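# Reassemble the aquarium canister filter

## Task

Rebuild the aquarium filter: place both trays inside the canister with their arrows lined up, seat the rubber ring in the groove on the canister rim, and fit the head on top with both of its clips closed.

## Robot and tools

Robot: two arms, left_arm and right_arm, each with a parallel gripper. The left gripper has foldable fingers. A part held in the outer quarter of each pad (near the fingertip) is squeezed normally. Nearer the palm, narrow parts may slip or not be held, wide parts may be squeezed harder than asked, and a grip may hold and then release. A fingertip pushed into a surface folds easily unless the fingers are fully closed, so a move can pass a surface with little sign of contact. The right gripper's fingers are rigid.

Frames: the scene frame has its origin on the table top midway between the nominal arm bases, +z up, +x out over the table, and left_arm on the +y side. Calibrated bases in the scene frame: left_arm at (-0.019, +0.307, +0.031) m, right_arm at (-0.024, -0.408, +0.031) m. Both are almost unrotated, with +z up. Each arm's printed poses, velocities and targets, and its wrist camera pose, are in that arm's own base frame. The gripper's fingers point along its +z axis and close along its y axis. end_effector_position is the point between the closed pads. Fingertips reach about 33 mm past it, or 9 mm when fully open. Printed poses can be a few cm off.

execute_actions(actions, cameras): actions is a list of actions. Each action is a table of up to 15 rows, and each row lasts one control step (1/30 s). If a table is shorter than 15 rows, its last row repeats to fill the 15 steps. Each row holds 18 numbers in [-1, 1], always covering both arms: left dx, dy, dz, rx, ry, rz, gripper position, force_limit, speed, then the same nine for the right arm. The six pose numbers are an offset from that arm's Hand target at the start of the action, along its base axes. Every row counts from that same start, not from the row before. 1.0 equals 0.6 m or 180 degrees. rx, ry, rz form one rotation vector about the Hand target's position. Sending the same offset again moves the arm further. All zeros re-commands the current Hand target. The gripper numbers are absolute settings, not offsets, so resend the previous values to leave a gripper unchanged. An empty list just returns the state and images. cameras picks the images returned: omitted, null or ["all"] gives all, [] gives none, and an unknown name invalidates the call.

Gripper: position +1 is 140 mm open, the pads meet near -0.8, and -1 closes until blocked. force_limit (start value +1) sets pad force after a slow close at speed -1: about 14 N at -1, 40 N at 0 and 58 N at +1. Faster closes grip harder. speed runs from about 30 mm/s at -1 to 250 mm/s at +1. To grip harder, raise force_limit and nudge position (-1 to -0.98). To grip softer, open and close slowly again.

move(target, speed, blend, blocking, cameras): target is one 18-number row or a list of up to 15 rows, laid out as above. Every row is an offset from the Hand targets at the start of the move. The gripper moves in a straight line toward each target. speed is the top speed in m/s (0.002 to 2, default 0.25), given as one number or one per target. blend is a corner radius in m for lists. blocking=false returns after about 0.5 s while the move continues. Paths stop after 10 s, do not avoid obstacles, and lag more when faster. Gripper numbers of later targets are applied on arrival. The result adds a move: line giving the ending (done, off_target, moving, held, fault) and limits (paced = pose clipped, held = steps withheld).

wait(seconds 0 to 10) lets time run while holding commands. stop brakes a running move. zoom_image(camera, region [x0, y0, x1, y1] in pixels, at most 504x504) enlarges part of a camera's latest image. clear_fault(arm) clears a reported torque or force fault on left_arm or right_arm. finished_scene(scene 1 or 2) ends the scene for good. The goal must then hold without the robot.

Cameras: cam_head_left, cam_head_right, cam_high, cam_low, cam_left_wrist, cam_right_wrist, all 672x504. Fixed cameras are calibrated in the scene frame, wrist cameras in their arm's base frame.

Results: Hand target is the last commanded pose after clipping, and the next offsets count from it. The gripper often stops short of it, so send the missing distance as an offset if needed. Commanded orientation is limited to 32 degrees from the measured one on each step. object_status: 0 moving, 1 blocked while opening, 2 blocked while closing (a real grip), 3 reached the commanded position or pads met. It updates 0.2 to 1.7 s after contact. position_measured is in counts: 3 = open, 75 = 100 mm, 139 = 60 mm, 200 = 20 mm, 230 = pads touching. Other lines: joint positions, joint torques, external joint torques (an outside push toward larger angles lowers them), flange force in gripper axes (includes a held load's weight), per-step positions for action calls, Tool commands, and MOTOR HOT warnings.

Avoid: a torque fault (contact torque at the joint limits: waist, shoulder 35, upper arm roll 32, elbow 30, forearm roll, wrist pitch, wrist roll 12 N m), a force fault (40 N on any part of the arm, held weight included), joints running past their ranges, and joints moving too fast. A fault stops the arm until clear_fault. If a held part pins the arm, open the gripper first. Do not clash or squeeze the arms against each other or close one gripper on the other's fingers. Avoid drops, releasing moving parts, slams, hard pushes, twisting or heavy swung loads, and hard grips on parts still resting on something. Anything falling off the table fails the task. Long pushes or holds heat motors and can brake an arm for 30 to 60 s. A stalled arm keeps pressing until it is commanded back.

Each tool is called after "Request:" in YAML: its name, and indented under it one key for each argument.

## Session

Request:
execute_actions:
  actions: []

Scene clock: 0.00 s.
left_arm: end_effector_position=(+0.4723, +0.6201, +0.1928) position_measured=3 object_status=3 end_effector_quat_wxyz=(-0.060, +0.982, +0.118, +0.132) | right_arm: end_effector_position=(+0.1576, +0.1018, +0.3336) position_measured=3 object_status=3 end_effector_quat_wxyz=(+0.602, +0.604, +0.502, +0.140)
Joint positions: left_arm=[0.961 0.518 -0.007 -1.499 -0.146 2.281 -0.774] | right_arm=[1.736 -0.563 0.217 -2.768 -0.6 1.075 -1.057]
Joint velocities: within noise
Joint torques (N m): no reading
External joint torques (N m): no reading
Flange force (N): no reading
Hand target: left_arm +0.4723, +0.6201, +0.1928; -0.060, +0.982, +0.118, +0.132 | right_arm +0.1576, +0.1018, +0.3336; +0.602, +0.604, +0.502, +0.140
Tool commands: left_gripper/position=+1.0 left_gripper/force_limit=+1.0 left_gripper/speed=+1.0 right_gripper/position=+1.0 right_gripper/force_limit=+1.0 right_gripper/speed=+1.0

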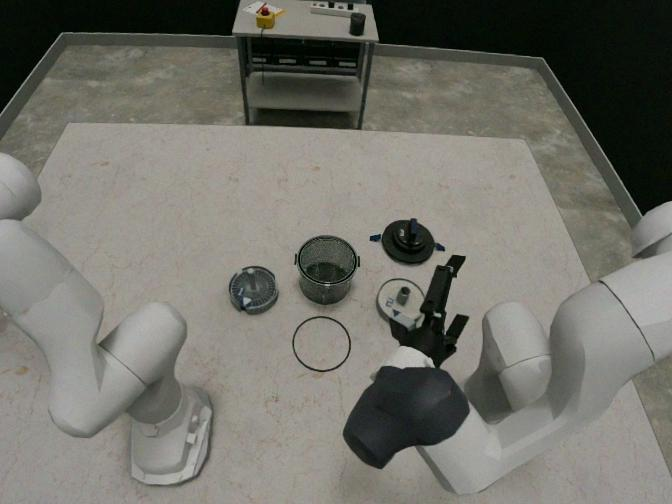

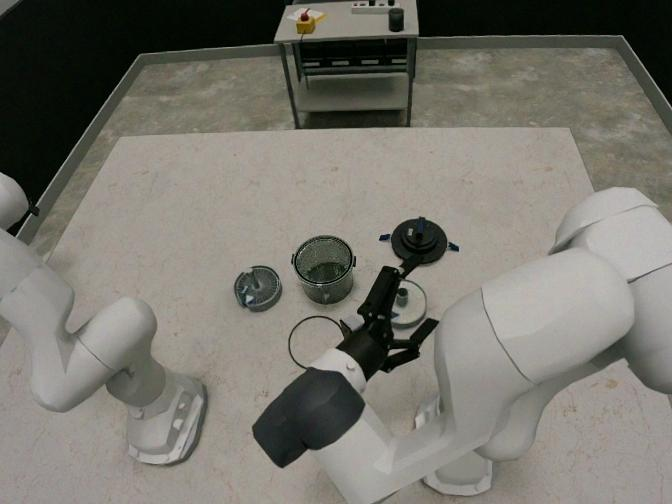

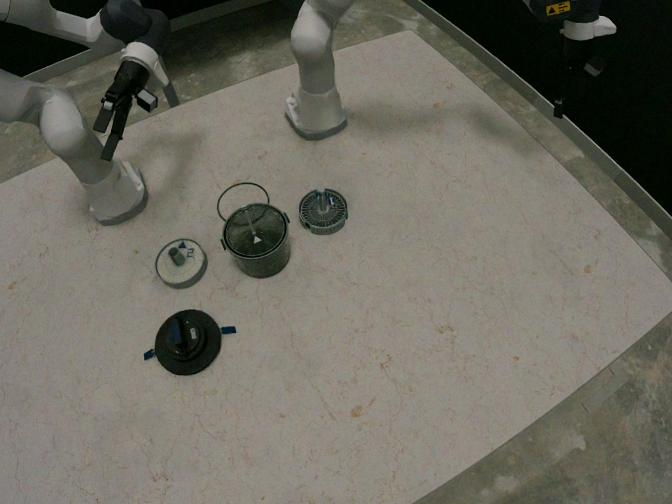

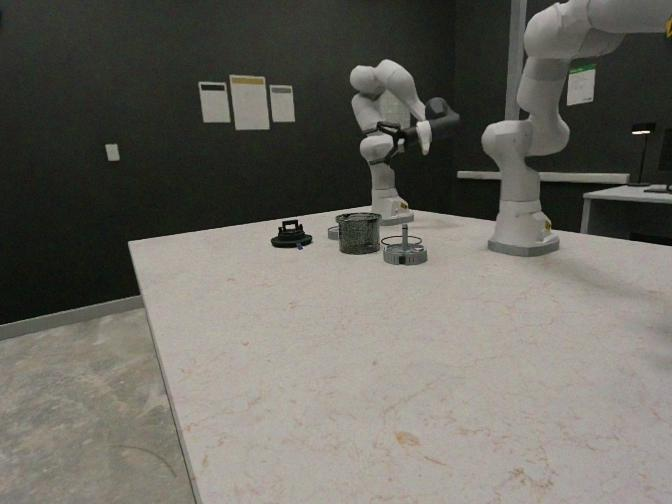

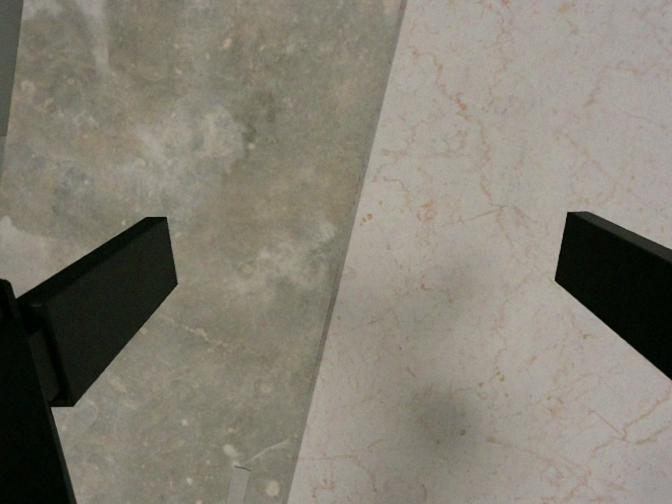

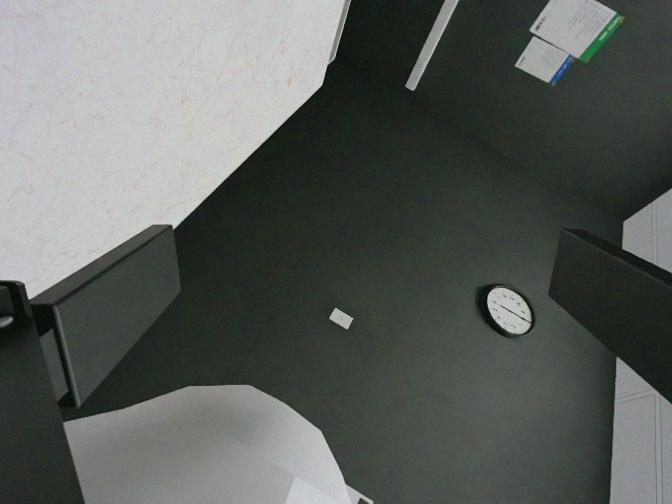

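Request:
zoom_image:
  camera: "cam_high"
  region: [130, 160, 370, 390]

Request:
zoom_image:
  camera: "cam_head_left"
  region: [210, 200, 460, 390]

Request:
zoom_image:
  camera: "cam_low"
  region: [260, 200, 440, 280]

Request:
zoom_image:
  camera: "cam_head_right"
  region: [220, 200, 470, 390]

Scaled by 2.100 from the camera's image (finer frame: 960x720).

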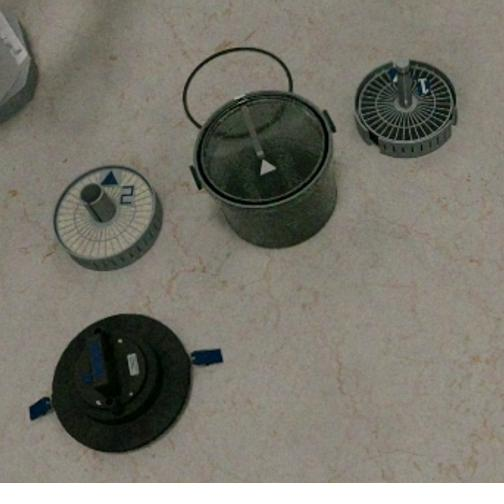

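Scaled by 2.016 from the camera's image (finer frame: 960x720).

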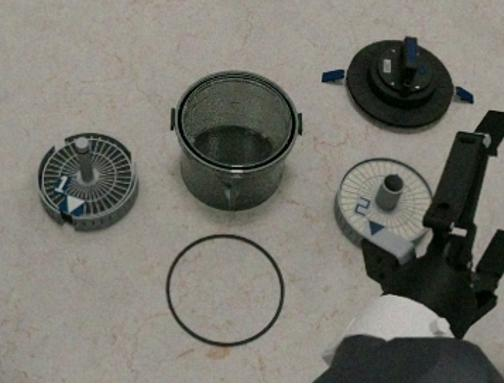

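Scaled by 2.800 from the camera's image (finer frame: 960x720).

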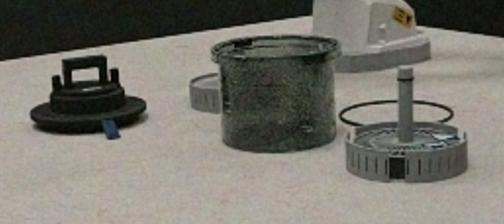

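Scaled by 2.016 from the camera's image (finer frame: 960x720).

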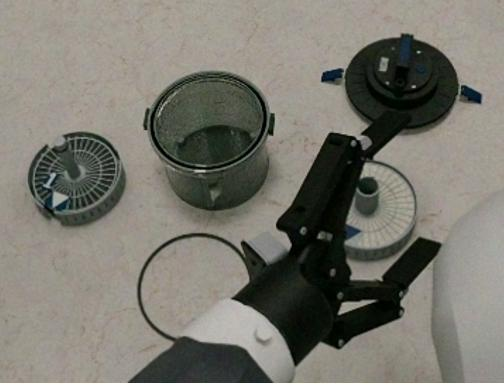

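Request:
move:
  target: [0,0,0,0,0,0,1,1,1,0.337,0.247,0.143,0.443,0.103,-0.370,1,1,1]
  speed: 0.4

Scene clock: 48.57 s.
left_arm: end_effector_position=(+0.4723, +0.6201, +0.1928) position_measured=3 object_status=3 end_effector_quat_wxyz=(-0.060, +0.982, +0.118, +0.132) | right_arm: end_effector_position=(+0.3597, +0.2486, +0.4201) position_measured=3 object_status=3 end_effector_quat_wxyz=(+0.002, +1.000, +0.004, +0.000)
Joint positions: left_arm=[0.961 0.518 -0.007 -1.499 -0.146 2.281 -0.774] | right_arm=[1.255 -0.424 -0.498 -1.93 -0.201 1.549 -0.788]
Joint velocities: left_arm=[within noise] | right_arm=[0 -0.001 0.001 0 0.001 0.002 0.006]
Joint torques (N m): left_arm=[0.54 -47.68 -0.2 25.17 0.54 3.32 0.03] | right_arm=[-0.14 -14.05 6.84 23.05 1.06 2.73 0.22]
External joint torques (N m): left_arm=[0.47 1.33 -0.57 0.12 -0.15 0.15 0.03] | right_arm=[-0.15 -0.66 0.75 -0.57 0.27 0.09 0.22]
Flange force (N): left_arm=[2.7 -3.5 2.5] | right_arm=[-4.6 1.7 2.4]
Hand target: left_arm +0.4723, +0.6201, +0.1928; -0.060, +0.982, +0.118, +0.132 | right_arm +0.3598, +0.2500, +0.4194; +0.001, +1.000, +0.000, +0.000
Off the commanded pose: left_arm 0.000 m, 0 deg | right_arm 0.002 m, 1 deg.
move: done
cam_right_wrist: T_world_to_cam=[[0.0161105, -0.999821, -0.00987692, 0.255207], [-0.949817, -0.0183895, 0.312266, 0.226006], [-0.312392, 0.00435051, -0.949943, 0.651576], [0, 0, 0, 1]] pos_world=[0.414099, 0.256483, 0.550907]

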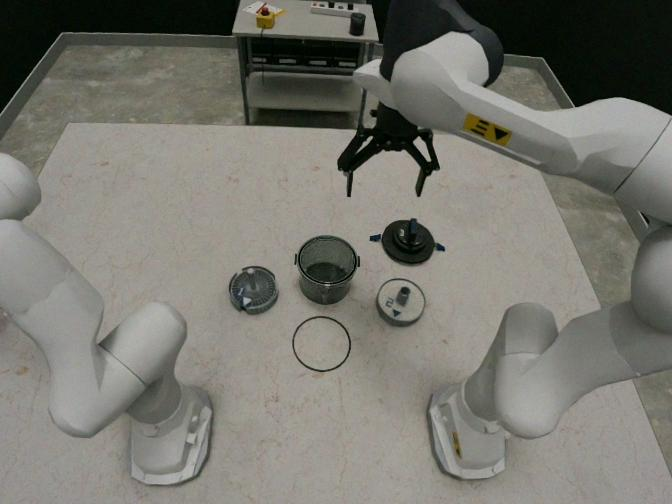

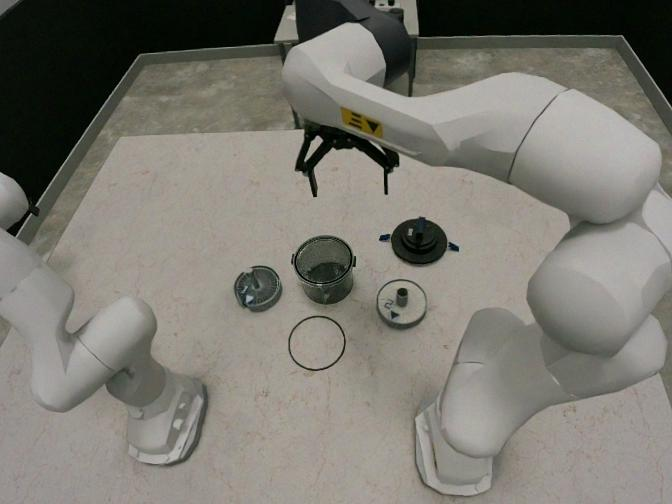

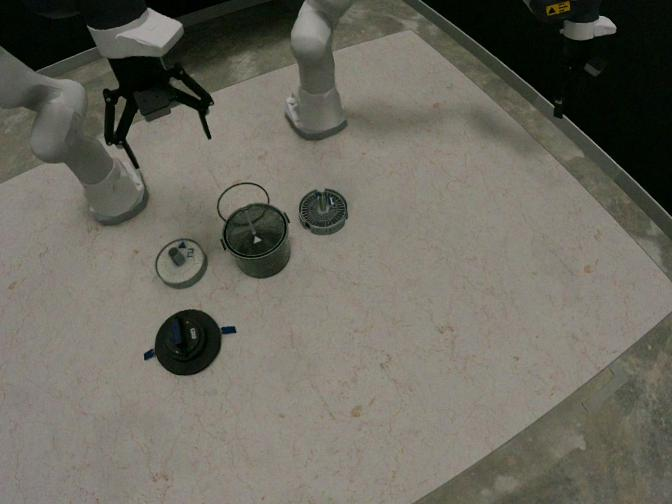

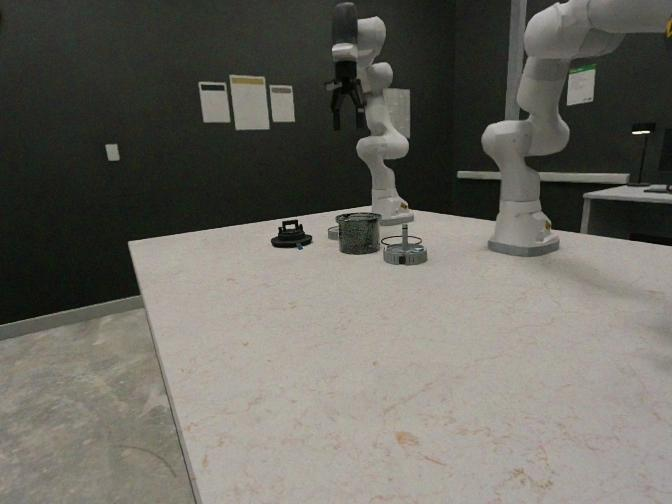

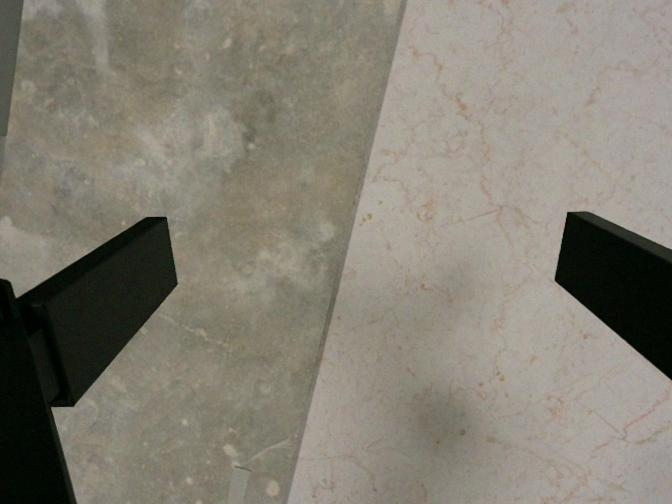

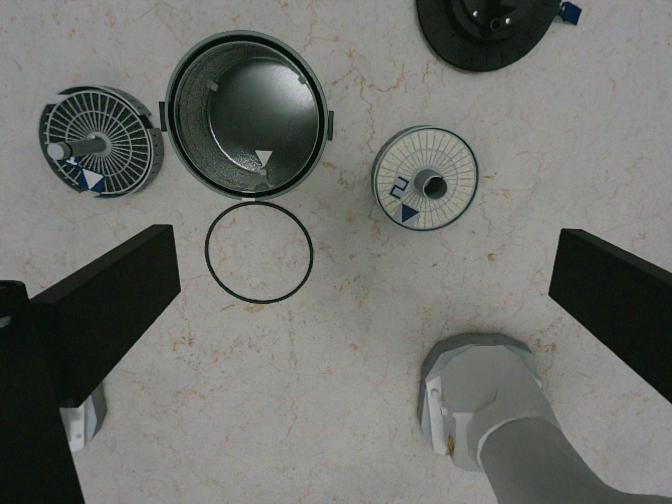

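Request:
zoom_image:
  camera: "cam_right_wrist"
  region: [150, 20, 350, 220]

Request:
zoom_image:
  camera: "cam_right_wrist"
  region: [20, 70, 180, 210]

Request:
zoom_image:
  camera: "cam_right_wrist"
  region: [350, 0, 600, 240]

Request:
zoom_image:
  camera: "cam_high"
  region: [200, 190, 310, 290]

Request:
zoom_image:
  camera: "cam_high"
  region: [130, 300, 250, 390]

Scaled by 2.520 from the camera's image (finer frame: 960x720).

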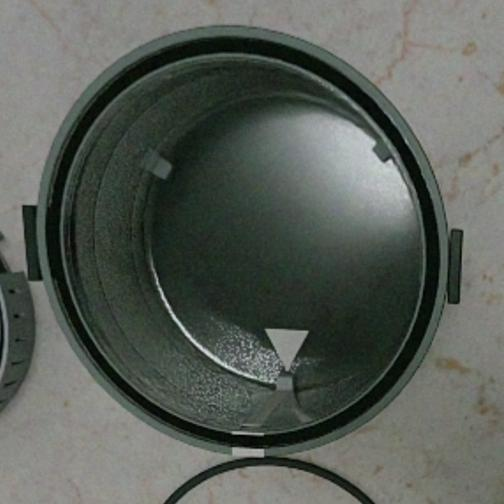

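Scaled by 3.150 from the camera's image (finer frame: 960x720).

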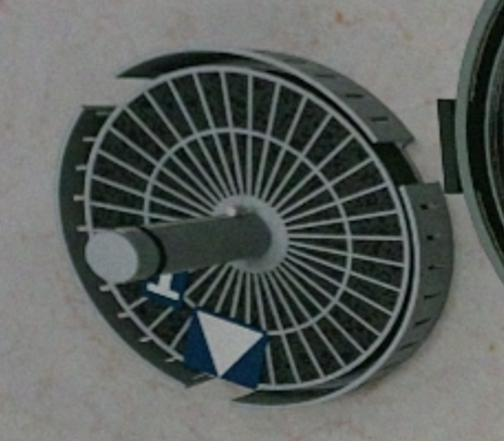

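Scaled by 2.016 from the camera's image (finer frame: 960x720).

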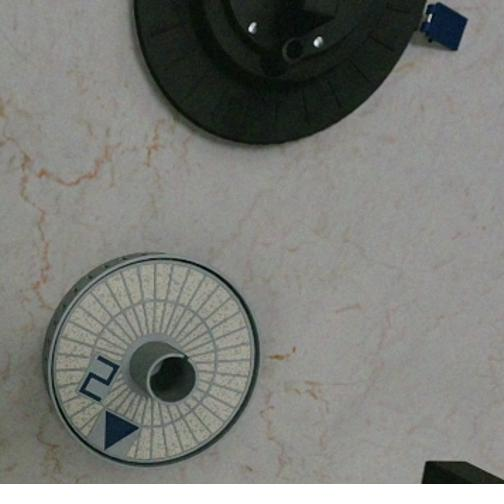

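Scaled by 4.582 from the camera's image (finer frame: 960x720).

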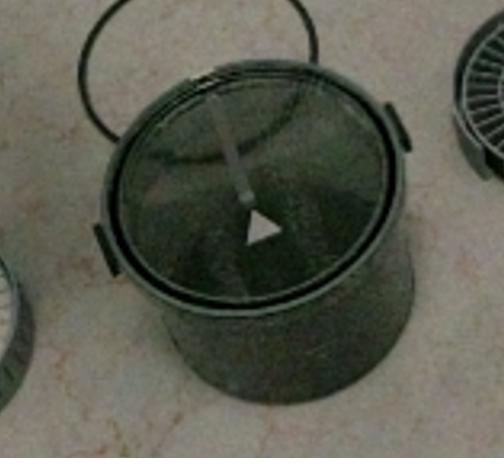

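Scaled by 4.200 from the camera's image (finer frame: 960x720).

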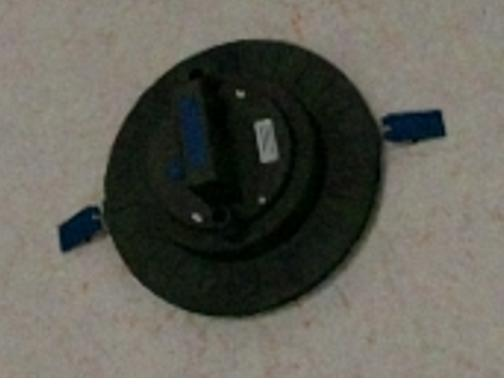

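Request:
move:
  target: [0,0,0,0,0,0,1,1,1,0.019,0.556,-0.283,0,0,0,1,1,1]
  speed: 0.4
  cameras: ["cam_right_wrist"]

Request:
zoom_image:
  camera: "cam_right_wrist"
  region: [120, 0, 560, 330]

Scene clock: 89.00 s.
left_arm: end_effector_position=(+0.4723, +0.6201, +0.1928) position_measured=3 object_status=3 end_effector_quat_wxyz=(-0.060, +0.982, +0.118, +0.132) | right_arm: end_effector_position=(+0.3718, +0.5847, +0.2511) position_measured=3 object_status=3 end_effector_quat_wxyz=(+0.000, +1.000, +0.005, +0.002)
Joint positions: left_arm=[0.961 0.518 -0.007 -1.499 -0.146 2.281 -0.774] | right_arm=[1.327 0.48 -0.425 -1.363 0.194 1.806 -0.68]
Joint velocities: left_arm=[within noise] | right_arm=[0 0.001 -0.001 0.001 0.001 -0.004 0.005]
Joint torques (N m): left_arm=[0.48 -47.65 -0.22 25.1 0.55 3.31 0.04] | right_arm=[-0.08 -46.37 -4.64 24.51 1.07 2.19 0.27]
External joint torques (N m): left_arm=[0.8 1.49 -0.3 0 -0.14 0.15 0.04] | right_arm=[0.02 -0.23 0.84 -0.11 0.3 -0.47 0.27]
Flange force (N): left_arm=[2.3 -3.8 2.7] | right_arm=[-0.5 -0.5 -0.9]
Hand target: left_arm +0.4723, +0.6201, +0.1928; -0.060, +0.982, +0.118, +0.132 | right_arm +0.3712, +0.5836, +0.2496; +0.001, +1.000, +0.000, +0.000
Off the commanded pose: left_arm 0.000 m, 0 deg | right_arm 0.002 m, 1 deg.
move: done
cam_right_wrist: T_world_to_cam=[[0.0173213, -0.999732, -0.015373, 0.590245], [-0.951263, -0.0212123, 0.307649, 0.299751], [-0.307893, 0.0092949, -0.951376, 0.489123], [0, 0, 0, 1]] pos_world=[0.425516, 0.591899, 0.382196]

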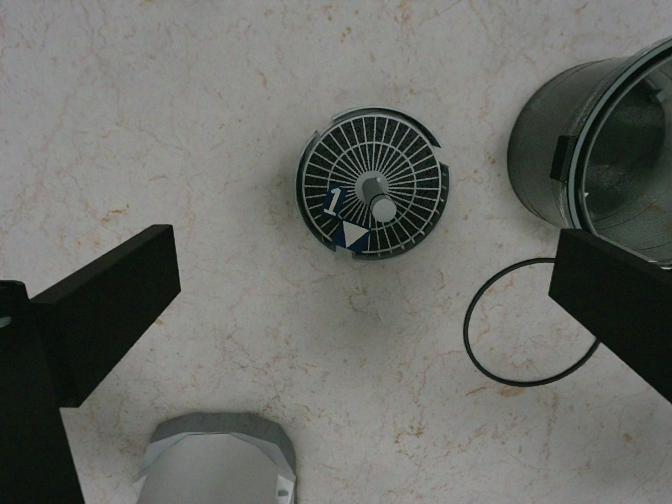

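Scaled by 1.145 from the camera's image (finer frame: 960x720).

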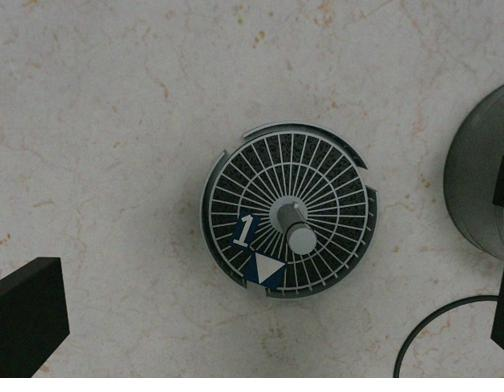

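Request:
move:
  target:
    - [0,0,0,0,0,0,1,1,1,-0.017,-0.043,-0.166,0,0,0,0,-0.2,-1]
    - [0,0,0,0,0,0,1,1,1,-0.017,-0.043,-0.31,0,0,0,0,-0.2,-1]
  speed: [0.25,0.12]
  cameras: ["cam_right_wrist","cam_head_left","cam_low"]

Request:
zoom_image:
  camera: "cam_low"
  region: [300, 150, 480, 290]

Scene clock: 109.47 s.
left_arm: end_effector_position=(+0.4723, +0.6201, +0.1928) position_measured=3 object_status=3 end_effector_quat_wxyz=(-0.060, +0.982, +0.118, +0.132) | right_arm: end_effector_position=(+0.3608, +0.5561, +0.0629) position_measured=129 object_status=0 end_effector_quat_wxyz=(+0.004, +1.000, -0.003, -0.001)
Joint positions: left_arm=[0.961 0.518 -0.007 -1.499 -0.146 2.281 -0.774] | right_arm=[1.33 0.559 -0.38 -1.738 0.25 2.241 -0.721]
Joint torques (N m): left_arm=[0.49 -47.72 -0.21 25.17 0.54 3.3 0.07] | right_arm=[-0.14 -46.9 -4.89 22.24 0.57 2.67 -0.27]
External joint torques (N m): left_arm=[0.58 1.69 -0.46 -0.09 -0.15 0.11 0.07] | right_arm=[-0.3 -0.8 1.11 -0.39 -0.05 0.05 -0.27]
Flange force (N): left_arm=[2.5 -3.8 3.0] | right_arm=[-1.5 3.2 -0.2]
Hand target: left_arm +0.4723, +0.6201, +0.1928; -0.060, +0.982, +0.118, +0.132 | right_arm +0.3610, +0.5578, +0.0636; +0.001, +1.000, +0.000, +0.000
Off the commanded pose: left_arm 0.000 m, 0 deg | right_arm 0.002 m, 0 deg.
move: done
cam_right_wrist: T_world_to_cam=[[0.0017418, -0.999972, -0.0073406, 0.564232], [-0.94958, -0.00395536, 0.313499, 0.33603], [-0.313519, 0.00642444, -0.94956, 0.310477], [0, 0, 0, 1]] pos_world=[0.415445, 0.56355, 0.193613]
Images, in order (width x height): cam_head_left 672x504, cam_low 672x504, cam_right_wrist 672x504.

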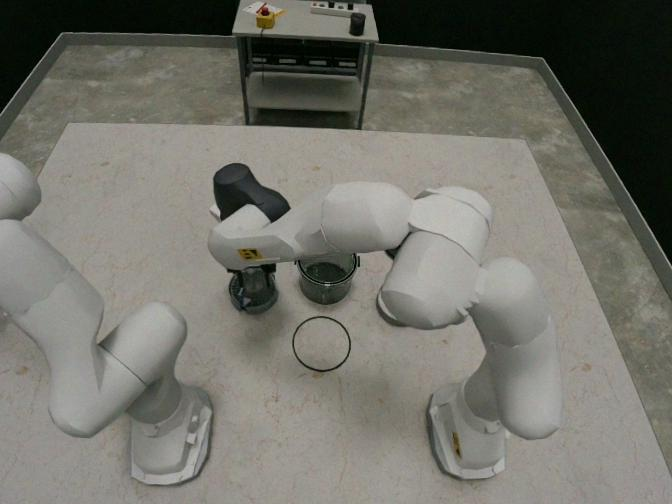

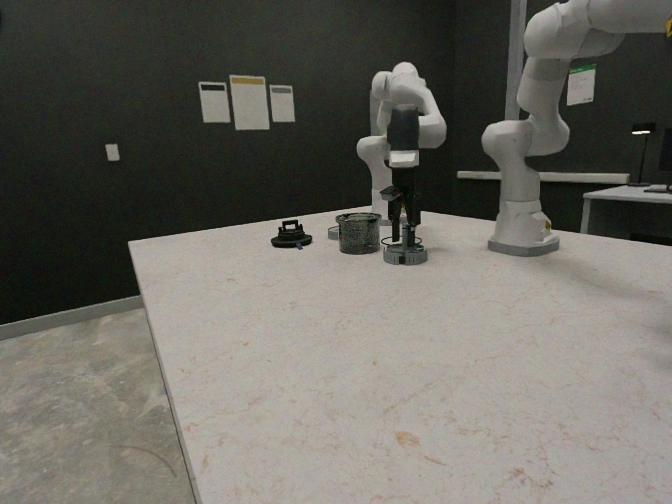

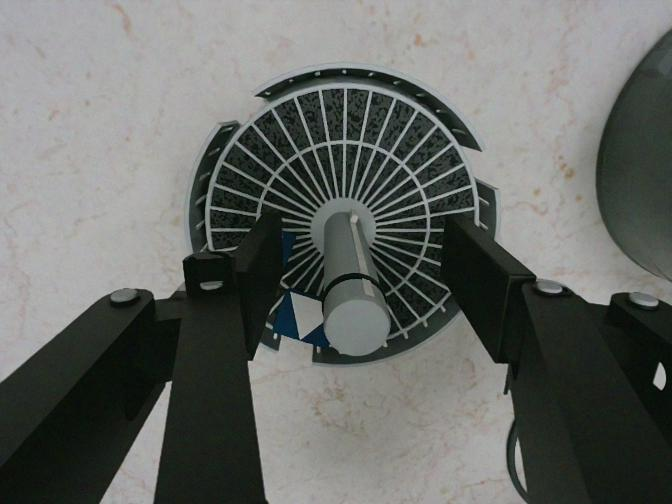

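Scaled by 2.800 from the camera's image (finer frame: 960x720).

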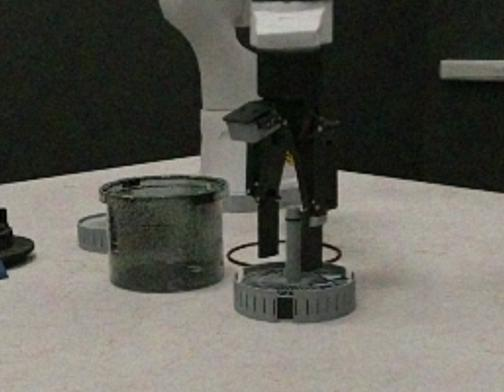

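Request:
execute_actions:
  actions:
    - [[0,0,0,0,0,0,1,1,1,0,0,0,0,0,0,-1,-0.2,-1]]
    - [[0,0,0,0,0,0,1,1,1,0,0,0,0,0,0,-1,-0.2,-1]]
    - [[0,0,0,0,0,0,1,1,1,0,0,0,0,0,0,-1,-0.2,-1]]
    - [[0,0,0,0,0,0,1,1,1,0,0,0,0,0,0,-1,-0.2,-1]]
  cameras: ["cam_right_wrist"]

Scene clock: 121.57 s.
left_arm: end_effector_position=(+0.4723, +0.6201, +0.1928) position_measured=3 object_status=3 end_effector_quat_wxyz=(-0.060, +0.982, +0.118, +0.132) | right_arm: end_effector_position=(+0.3613, +0.5580, +0.0648) position_measured=204 object_status=2 end_effector_quat_wxyz=(+0.001, +1.000, -0.002, +0.001)
Joint positions: left_arm=[0.961 0.518 -0.007 -1.499 -0.146 2.281 -0.774] | right_arm=[1.329 0.557 -0.379 -1.736 0.25 2.244 -0.721]
Joint torques (N m): left_arm=[0.48 -47.66 -0.28 25.14 0.54 3.3 0.04] | right_arm=[-0.26 -46.11 -4.92 21.46 0.44 2.38 -0.3]
External joint torques (N m): left_arm=[0.53 1.62 -0.56 -0.07 -0.15 0.11 0.04] | right_arm=[-0.02 0.23 1.4 -1.34 -0.18 -0.29 -0.3]
External joint torques at the end of the 1st action: left_arm=[0.78 1.37 -0.36 0.09 -0.15 0.14 0.02] | right_arm=[-0.25 -0.66 1.2 -0.63 -0.06 0.01 -0.27]
External joint torques at the end of the 2nd action: left_arm=[0.54 1.59 -0.51 -0.05 -0.16 0.13 0.03] | right_arm=[-0.08 -0.73 1.29 -0.53 -0.04 -0.01 -0.28]
External joint torques at the end of the 3rd action: left_arm=[0.4 1.43 -0.57 0.1 -0.15 0.14 0.02] | right_arm=[-0.03 -0.79 1.4 -0.46 -0.09 -0.05 -0.26]
Flange force (N): left_arm=[2.6 -3.6 2.9] | right_arm=[-2.4 3.9 1.0]
Flange force at the end of the 1st action (N): left_arm=[2.4 -3.9 2.5] | right_arm=[-1.9 3.7 0.0]
Flange force at the end of the 2nd action (N): left_arm=[2.5 -3.6 2.9] | right_arm=[-2.0 3.4 -0.2]
Flange force at the end of the 3rd action (N): left_arm=[2.9 -3.6 2.7] | right_arm=[-2.0 3.2 -0.4]
Hand target: left_arm +0.4723, +0.6201, +0.1928; -0.060, +0.982, +0.118, +0.132 | right_arm +0.3610, +0.5578, +0.0636; +0.001, +1.000, +0.000, +0.000
Off the commanded pose: left_arm 0.000 m, 0 deg | right_arm 0.001 m, 0 deg.
Step readings (end_effector_position of left_arm | right_arm; steps 1 to 15: 1st action; 16 to 30: 2nd action; 31 to 45: 3rd action; 46 to 60: 4th action):
0: (+0.4723, +0.6201, +0.1928) | (+0.3608, +0.5563, +0.0630)
1: (+0.4723, +0.6201, +0.1928) | (+0.3608, +0.5563, +0.0630)
2: (+0.4723, +0.6201, +0.1928) | (+0.3608, +0.5563, +0.0630)
4: (+0.4723, +0.6201, +0.1928) | (+0.3608, +0.5563, +0.0630)
8: (+0.4723, +0.6201, +0.1928) | (+0.3608, +0.5563, +0.0630)
15: (+0.4723, +0.6201, +0.1928) | (+0.3608, +0.5563, +0.0630)
16: (+0.4723, +0.6201, +0.1928) | (+0.3608, +0.5563, +0.0630)
17: (+0.4723, +0.6201, +0.1928) | (+0.3608, +0.5563, +0.0630)
19: (+0.4723, +0.6201, +0.1928) | (+0.3608, +0.5563, +0.0630)
23: (+0.4723, +0.6201, +0.1928) | (+0.3608, +0.5563, +0.0630)
30: (+0.4723, +0.6201, +0.1928) | (+0.3608, +0.5563, +0.0630)
31: (+0.4723, +0.6201, +0.1928) | (+0.3608, +0.5563, +0.0630)
32: (+0.4723, +0.6201, +0.1928) | (+0.3608, +0.5563, +0.0630)
34: (+0.4723, +0.6201, +0.1928) | (+0.3608, +0.5563, +0.0630)
38: (+0.4723, +0.6201, +0.1928) | (+0.3608, +0.5564, +0.0630)
45: (+0.4723, +0.6201, +0.1928) | (+0.3608, +0.5565, +0.0630)
46: (+0.4723, +0.6201, +0.1928) | (+0.3609, +0.5567, +0.0633)
47: (+0.4723, +0.6201, +0.1928) | (+0.3611, +0.5572, +0.0639)
49: (+0.4723, +0.6201, +0.1928) | (+0.3612, +0.5575, +0.0642)
53: (+0.4723, +0.6201, +0.1928) | (+0.3613, +0.5581, +0.0649)
60: (+0.4723, +0.6201, +0.1928) | (+0.3613, +0.5580, +0.0649)
cam_right_wrist: T_world_to_cam=[[0.00249643, -0.999922, -0.0122459, 0.566179], [-0.950279, -0.00618538, 0.311337, 0.337648], [-0.311389, 0.0108598, -0.950221, 0.309285], [0, 0, 0, 1]] pos_world=[0.415754, 0.564864, 0.1957]

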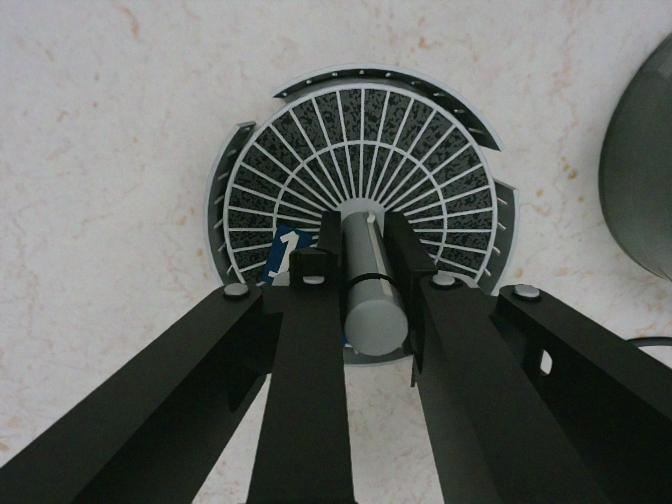

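Request:
move:
  target: [0,0,0,0,0,0,1,1,1,0,0,0.31,0,0,0,-1,-0.2,-1]
  speed: 0.2
  cameras: ["cam_right_wrist","cam_head_left","cam_head_right"]

Scene clock: 132.13 s.
left_arm: end_effector_position=(+0.4723, +0.6201, +0.1928) position_measured=3 object_status=3 end_effector_quat_wxyz=(-0.060, +0.982, +0.118, +0.132) | right_arm: end_effector_position=(+0.3601, +0.5593, +0.2495) position_measured=204 object_status=2 end_effector_quat_wxyz=(-0.001, +1.000, +0.004, -0.001)
Joint positions: left_arm=[0.961 0.518 -0.007 -1.499 -0.146 2.281 -0.774] | right_arm=[1.35 0.377 -0.428 -1.517 0.163 1.86 -0.676]
Joint velocities: left_arm=[within noise] | right_arm=[0.001 0 -0.001 -0.001 -0.002 -0.005 0.003]
Joint torques (N m): left_arm=[0.49 -47.63 -0.2 25.12 0.55 3.32 0.06] | right_arm=[0.3 -44.03 -4.37 25.28 0.39 2.42 0.33]
External joint torques (N m): left_arm=[0.41 1.61 -0.59 -0.05 -0.14 0.13 0.06] | right_arm=[0.36 -1.16 0.23 0.5 -0.37 -0.23 0.33]
Flange force (N): left_arm=[2.6 -3.5 2.9] | right_arm=[-2.2 1.2 -2.1]
Hand target: left_arm +0.4723, +0.6201, +0.1928; -0.060, +0.982, +0.118, +0.132 | right_arm +0.3610, +0.5578, +0.2496; +0.001, +1.000, +0.000, +0.000
Off the commanded pose: left_arm 0.000 m, 0 deg | right_arm 0.002 m, 0 deg.
move: done
cam_right_wrist: T_world_to_cam=[[0.0143483, -0.999752, -0.0170329, 0.56648], [-0.949186, -0.0189747, 0.314144, 0.285116], [-0.31439, 0.01166, -0.949222, 0.484709], [0, 0, 0, 1]] pos_world=[0.414888, 0.566098, 0.380178]
Images, in order (width x height): cam_head_left 672x504, cam_head_right 672x504, cam_right_wrist 672x504.

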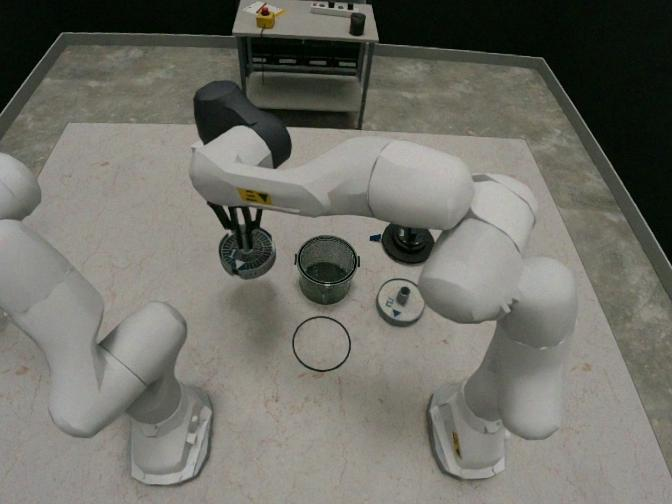

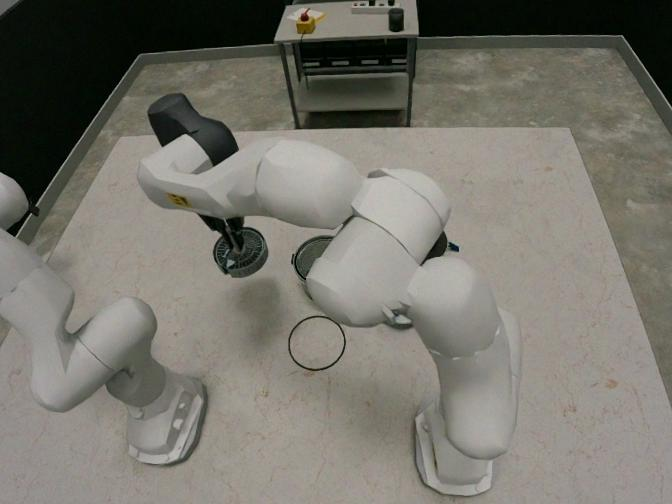

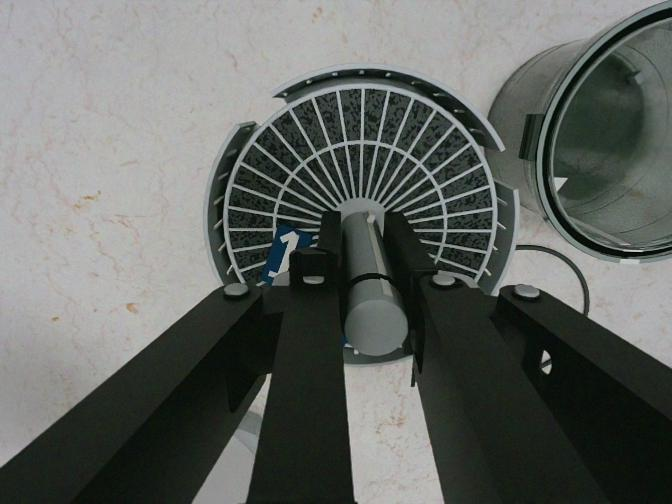

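Request:
move:
  target: [0,0,0,0,0,0,1,1,1,0.073,-0.343,0,0,0,0.094,-1,-0.2,-1]
  speed: 0.2

Request:
zoom_image:
  camera: "cam_head_left"
  region: [270, 190, 390, 320]

Request:
zoom_image:
  camera: "cam_high"
  region: [180, 140, 320, 290]

Request:
zoom_image:
  camera: "cam_low"
  region: [280, 150, 460, 290]

Scene clock: 143.37 s.
left_arm: end_effector_position=(+0.4723, +0.6201, +0.1928) position_measured=3 object_status=3 end_effector_quat_wxyz=(-0.060, +0.982, +0.118, +0.132) | right_arm: end_effector_position=(+0.4032, +0.3515, +0.2481) position_measured=204 object_status=2 end_effector_quat_wxyz=(+0.003, +0.990, +0.143, -0.003)
Joint positions: left_arm=[0.961 0.518 -0.007 -1.499 -0.146 2.281 -0.774] | right_arm=[1.247 -0.06 -0.519 -2.053 -0.034 1.994 -1.115]
Joint velocities: left_arm=[within noise] | right_arm=[0 -0.001 0.001 -0.001 0.001 0 -0.006]
Joint torques (N m): left_arm=[0.45 -47.63 -0.26 25.16 0.54 3.31 0.01] | right_arm=[0.33 -28.9 1.65 24.49 0.71 2.76 -0.33]
External joint torques (N m): left_arm=[0.55 1.65 -0.5 -0.02 -0.15 0.13 0.01] | right_arm=[0.34 -2.02 0.75 -0.28 -0.05 0.11 -0.33]
Flange force (N): left_arm=[2.8 -3.8 3.0] | right_arm=[-7.4 3.0 -0.8]
Hand target: left_arm +0.4723, +0.6201, +0.1928; -0.060, +0.982, +0.118, +0.132 | right_arm +0.4048, +0.3520, +0.2496; +0.001, +0.989, +0.147, +0.000
Off the commanded pose: left_arm 0.000 m, 0 deg | right_arm 0.002 m, 1 deg.
move: done
cam_right_wrist: T_world_to_cam=[[0.289948, -0.956992, -0.00980344, 0.230232], [-0.906374, -0.277871, 0.318234, 0.395184], [-0.307272, -0.0833857, -0.947961, 0.529663], [0, 0, 0, 1]] pos_world=[0.454181, 0.374307, 0.378596]

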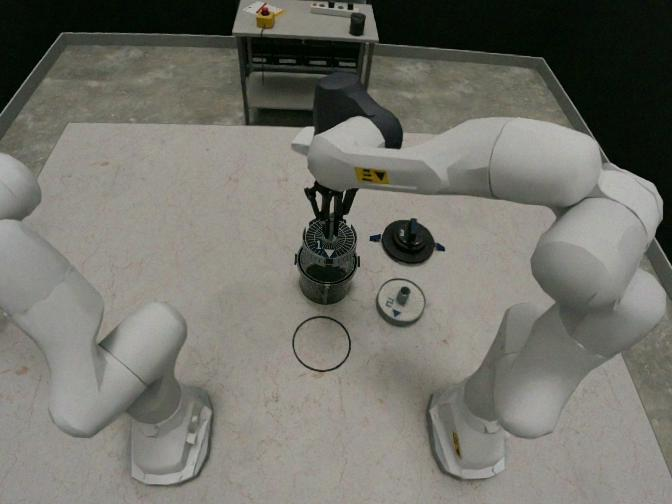

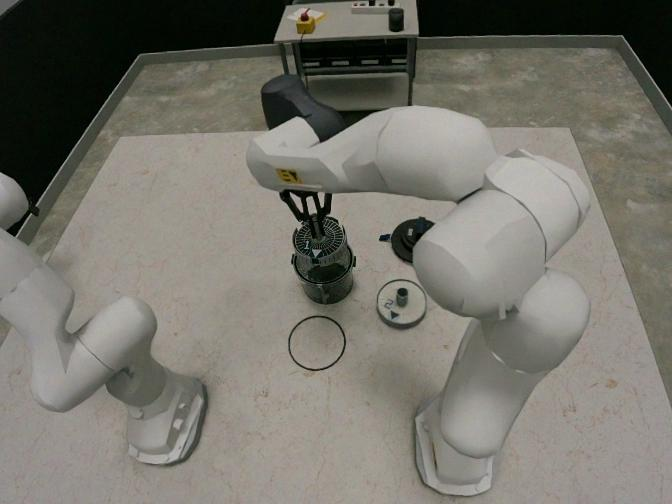

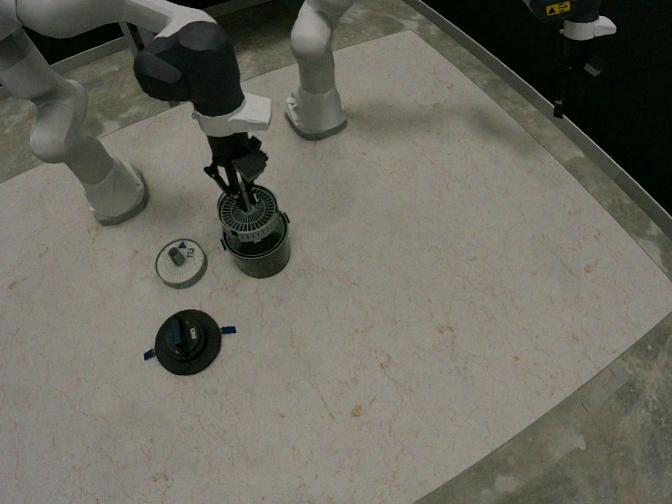

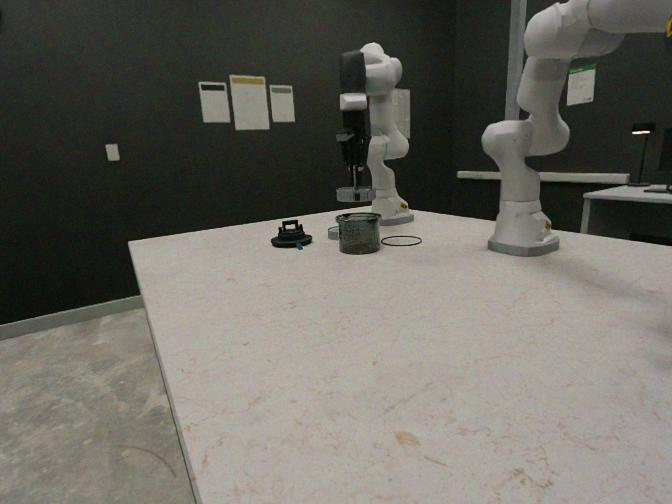

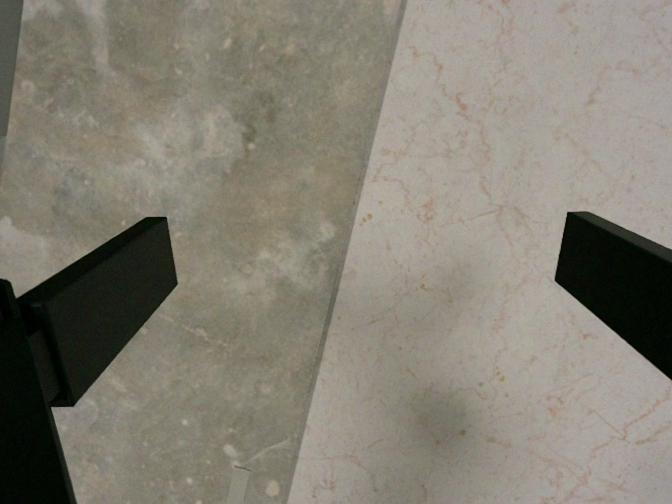

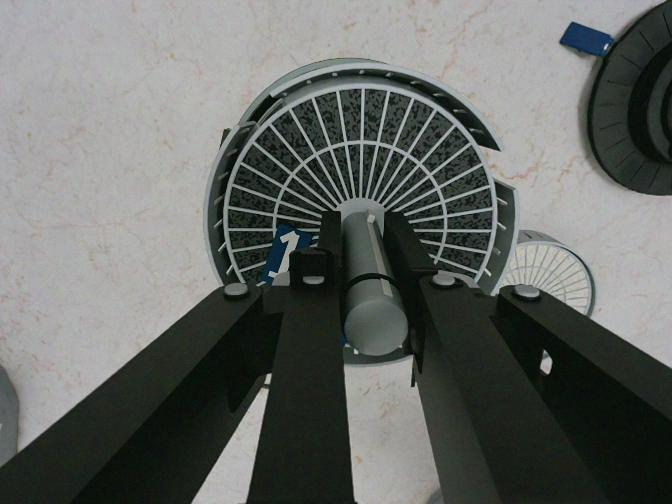

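Scaled by 3.877 from the camera's image (finer frame: 960x720).

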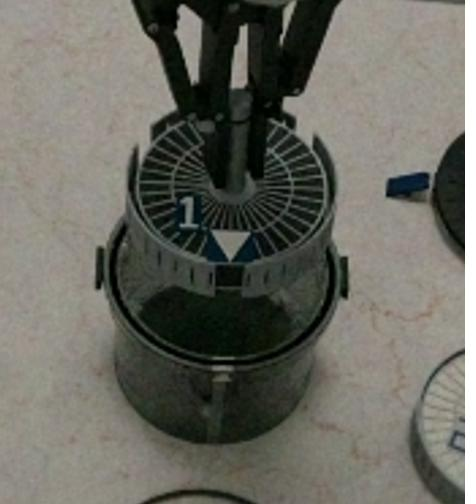

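Scaled by 3.360 from the camera's image (finer frame: 960x720).

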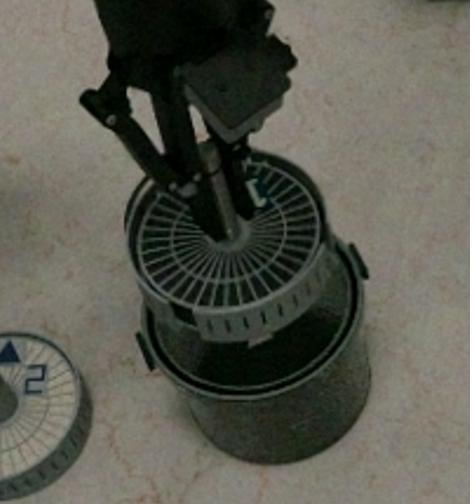

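Scaled by 2.800 from the camera's image (finer frame: 960x720).

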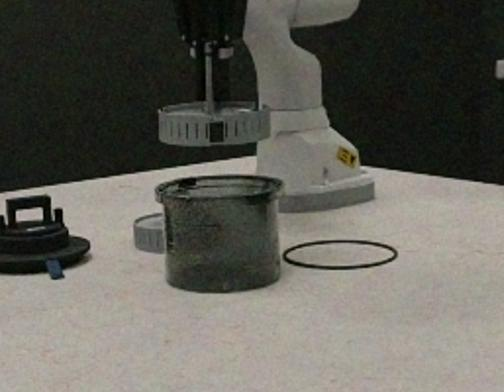

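Request:
zoom_image:
  camera: "cam_right_wrist"
  region: [190, 30, 440, 210]

Scaled by 2.016 from the camera's image (finer frame: 960x720).

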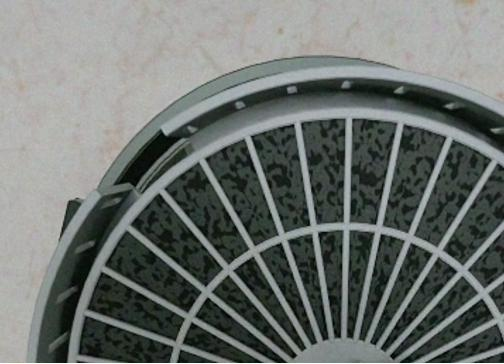

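Request:
zoom_image:
  camera: "cam_low"
  region: [320, 170, 400, 260]

Request:
zoom_image:
  camera: "cam_head_left"
  region: [290, 205, 370, 310]

Request:
zoom_image:
  camera: "cam_head_right"
  region: [280, 205, 370, 310]

Scaled by 5.600 from the camera's image (finer frame: 960x720).

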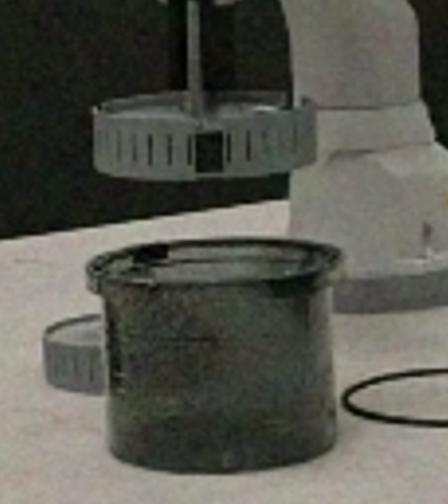

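Scaled by 4.800 from the camera's image (finer frame: 960x720).

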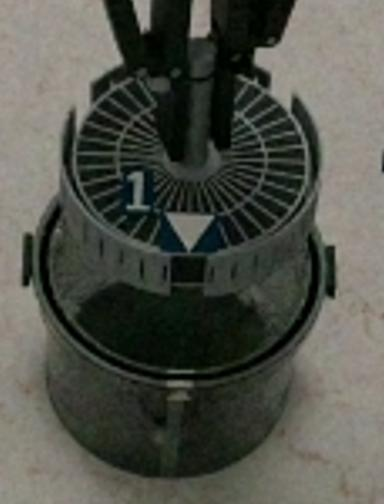

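Scaled by 4.800 from the camera's image (finer frame: 960x720).

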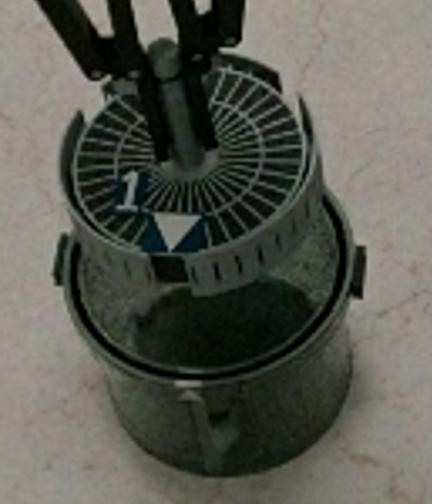

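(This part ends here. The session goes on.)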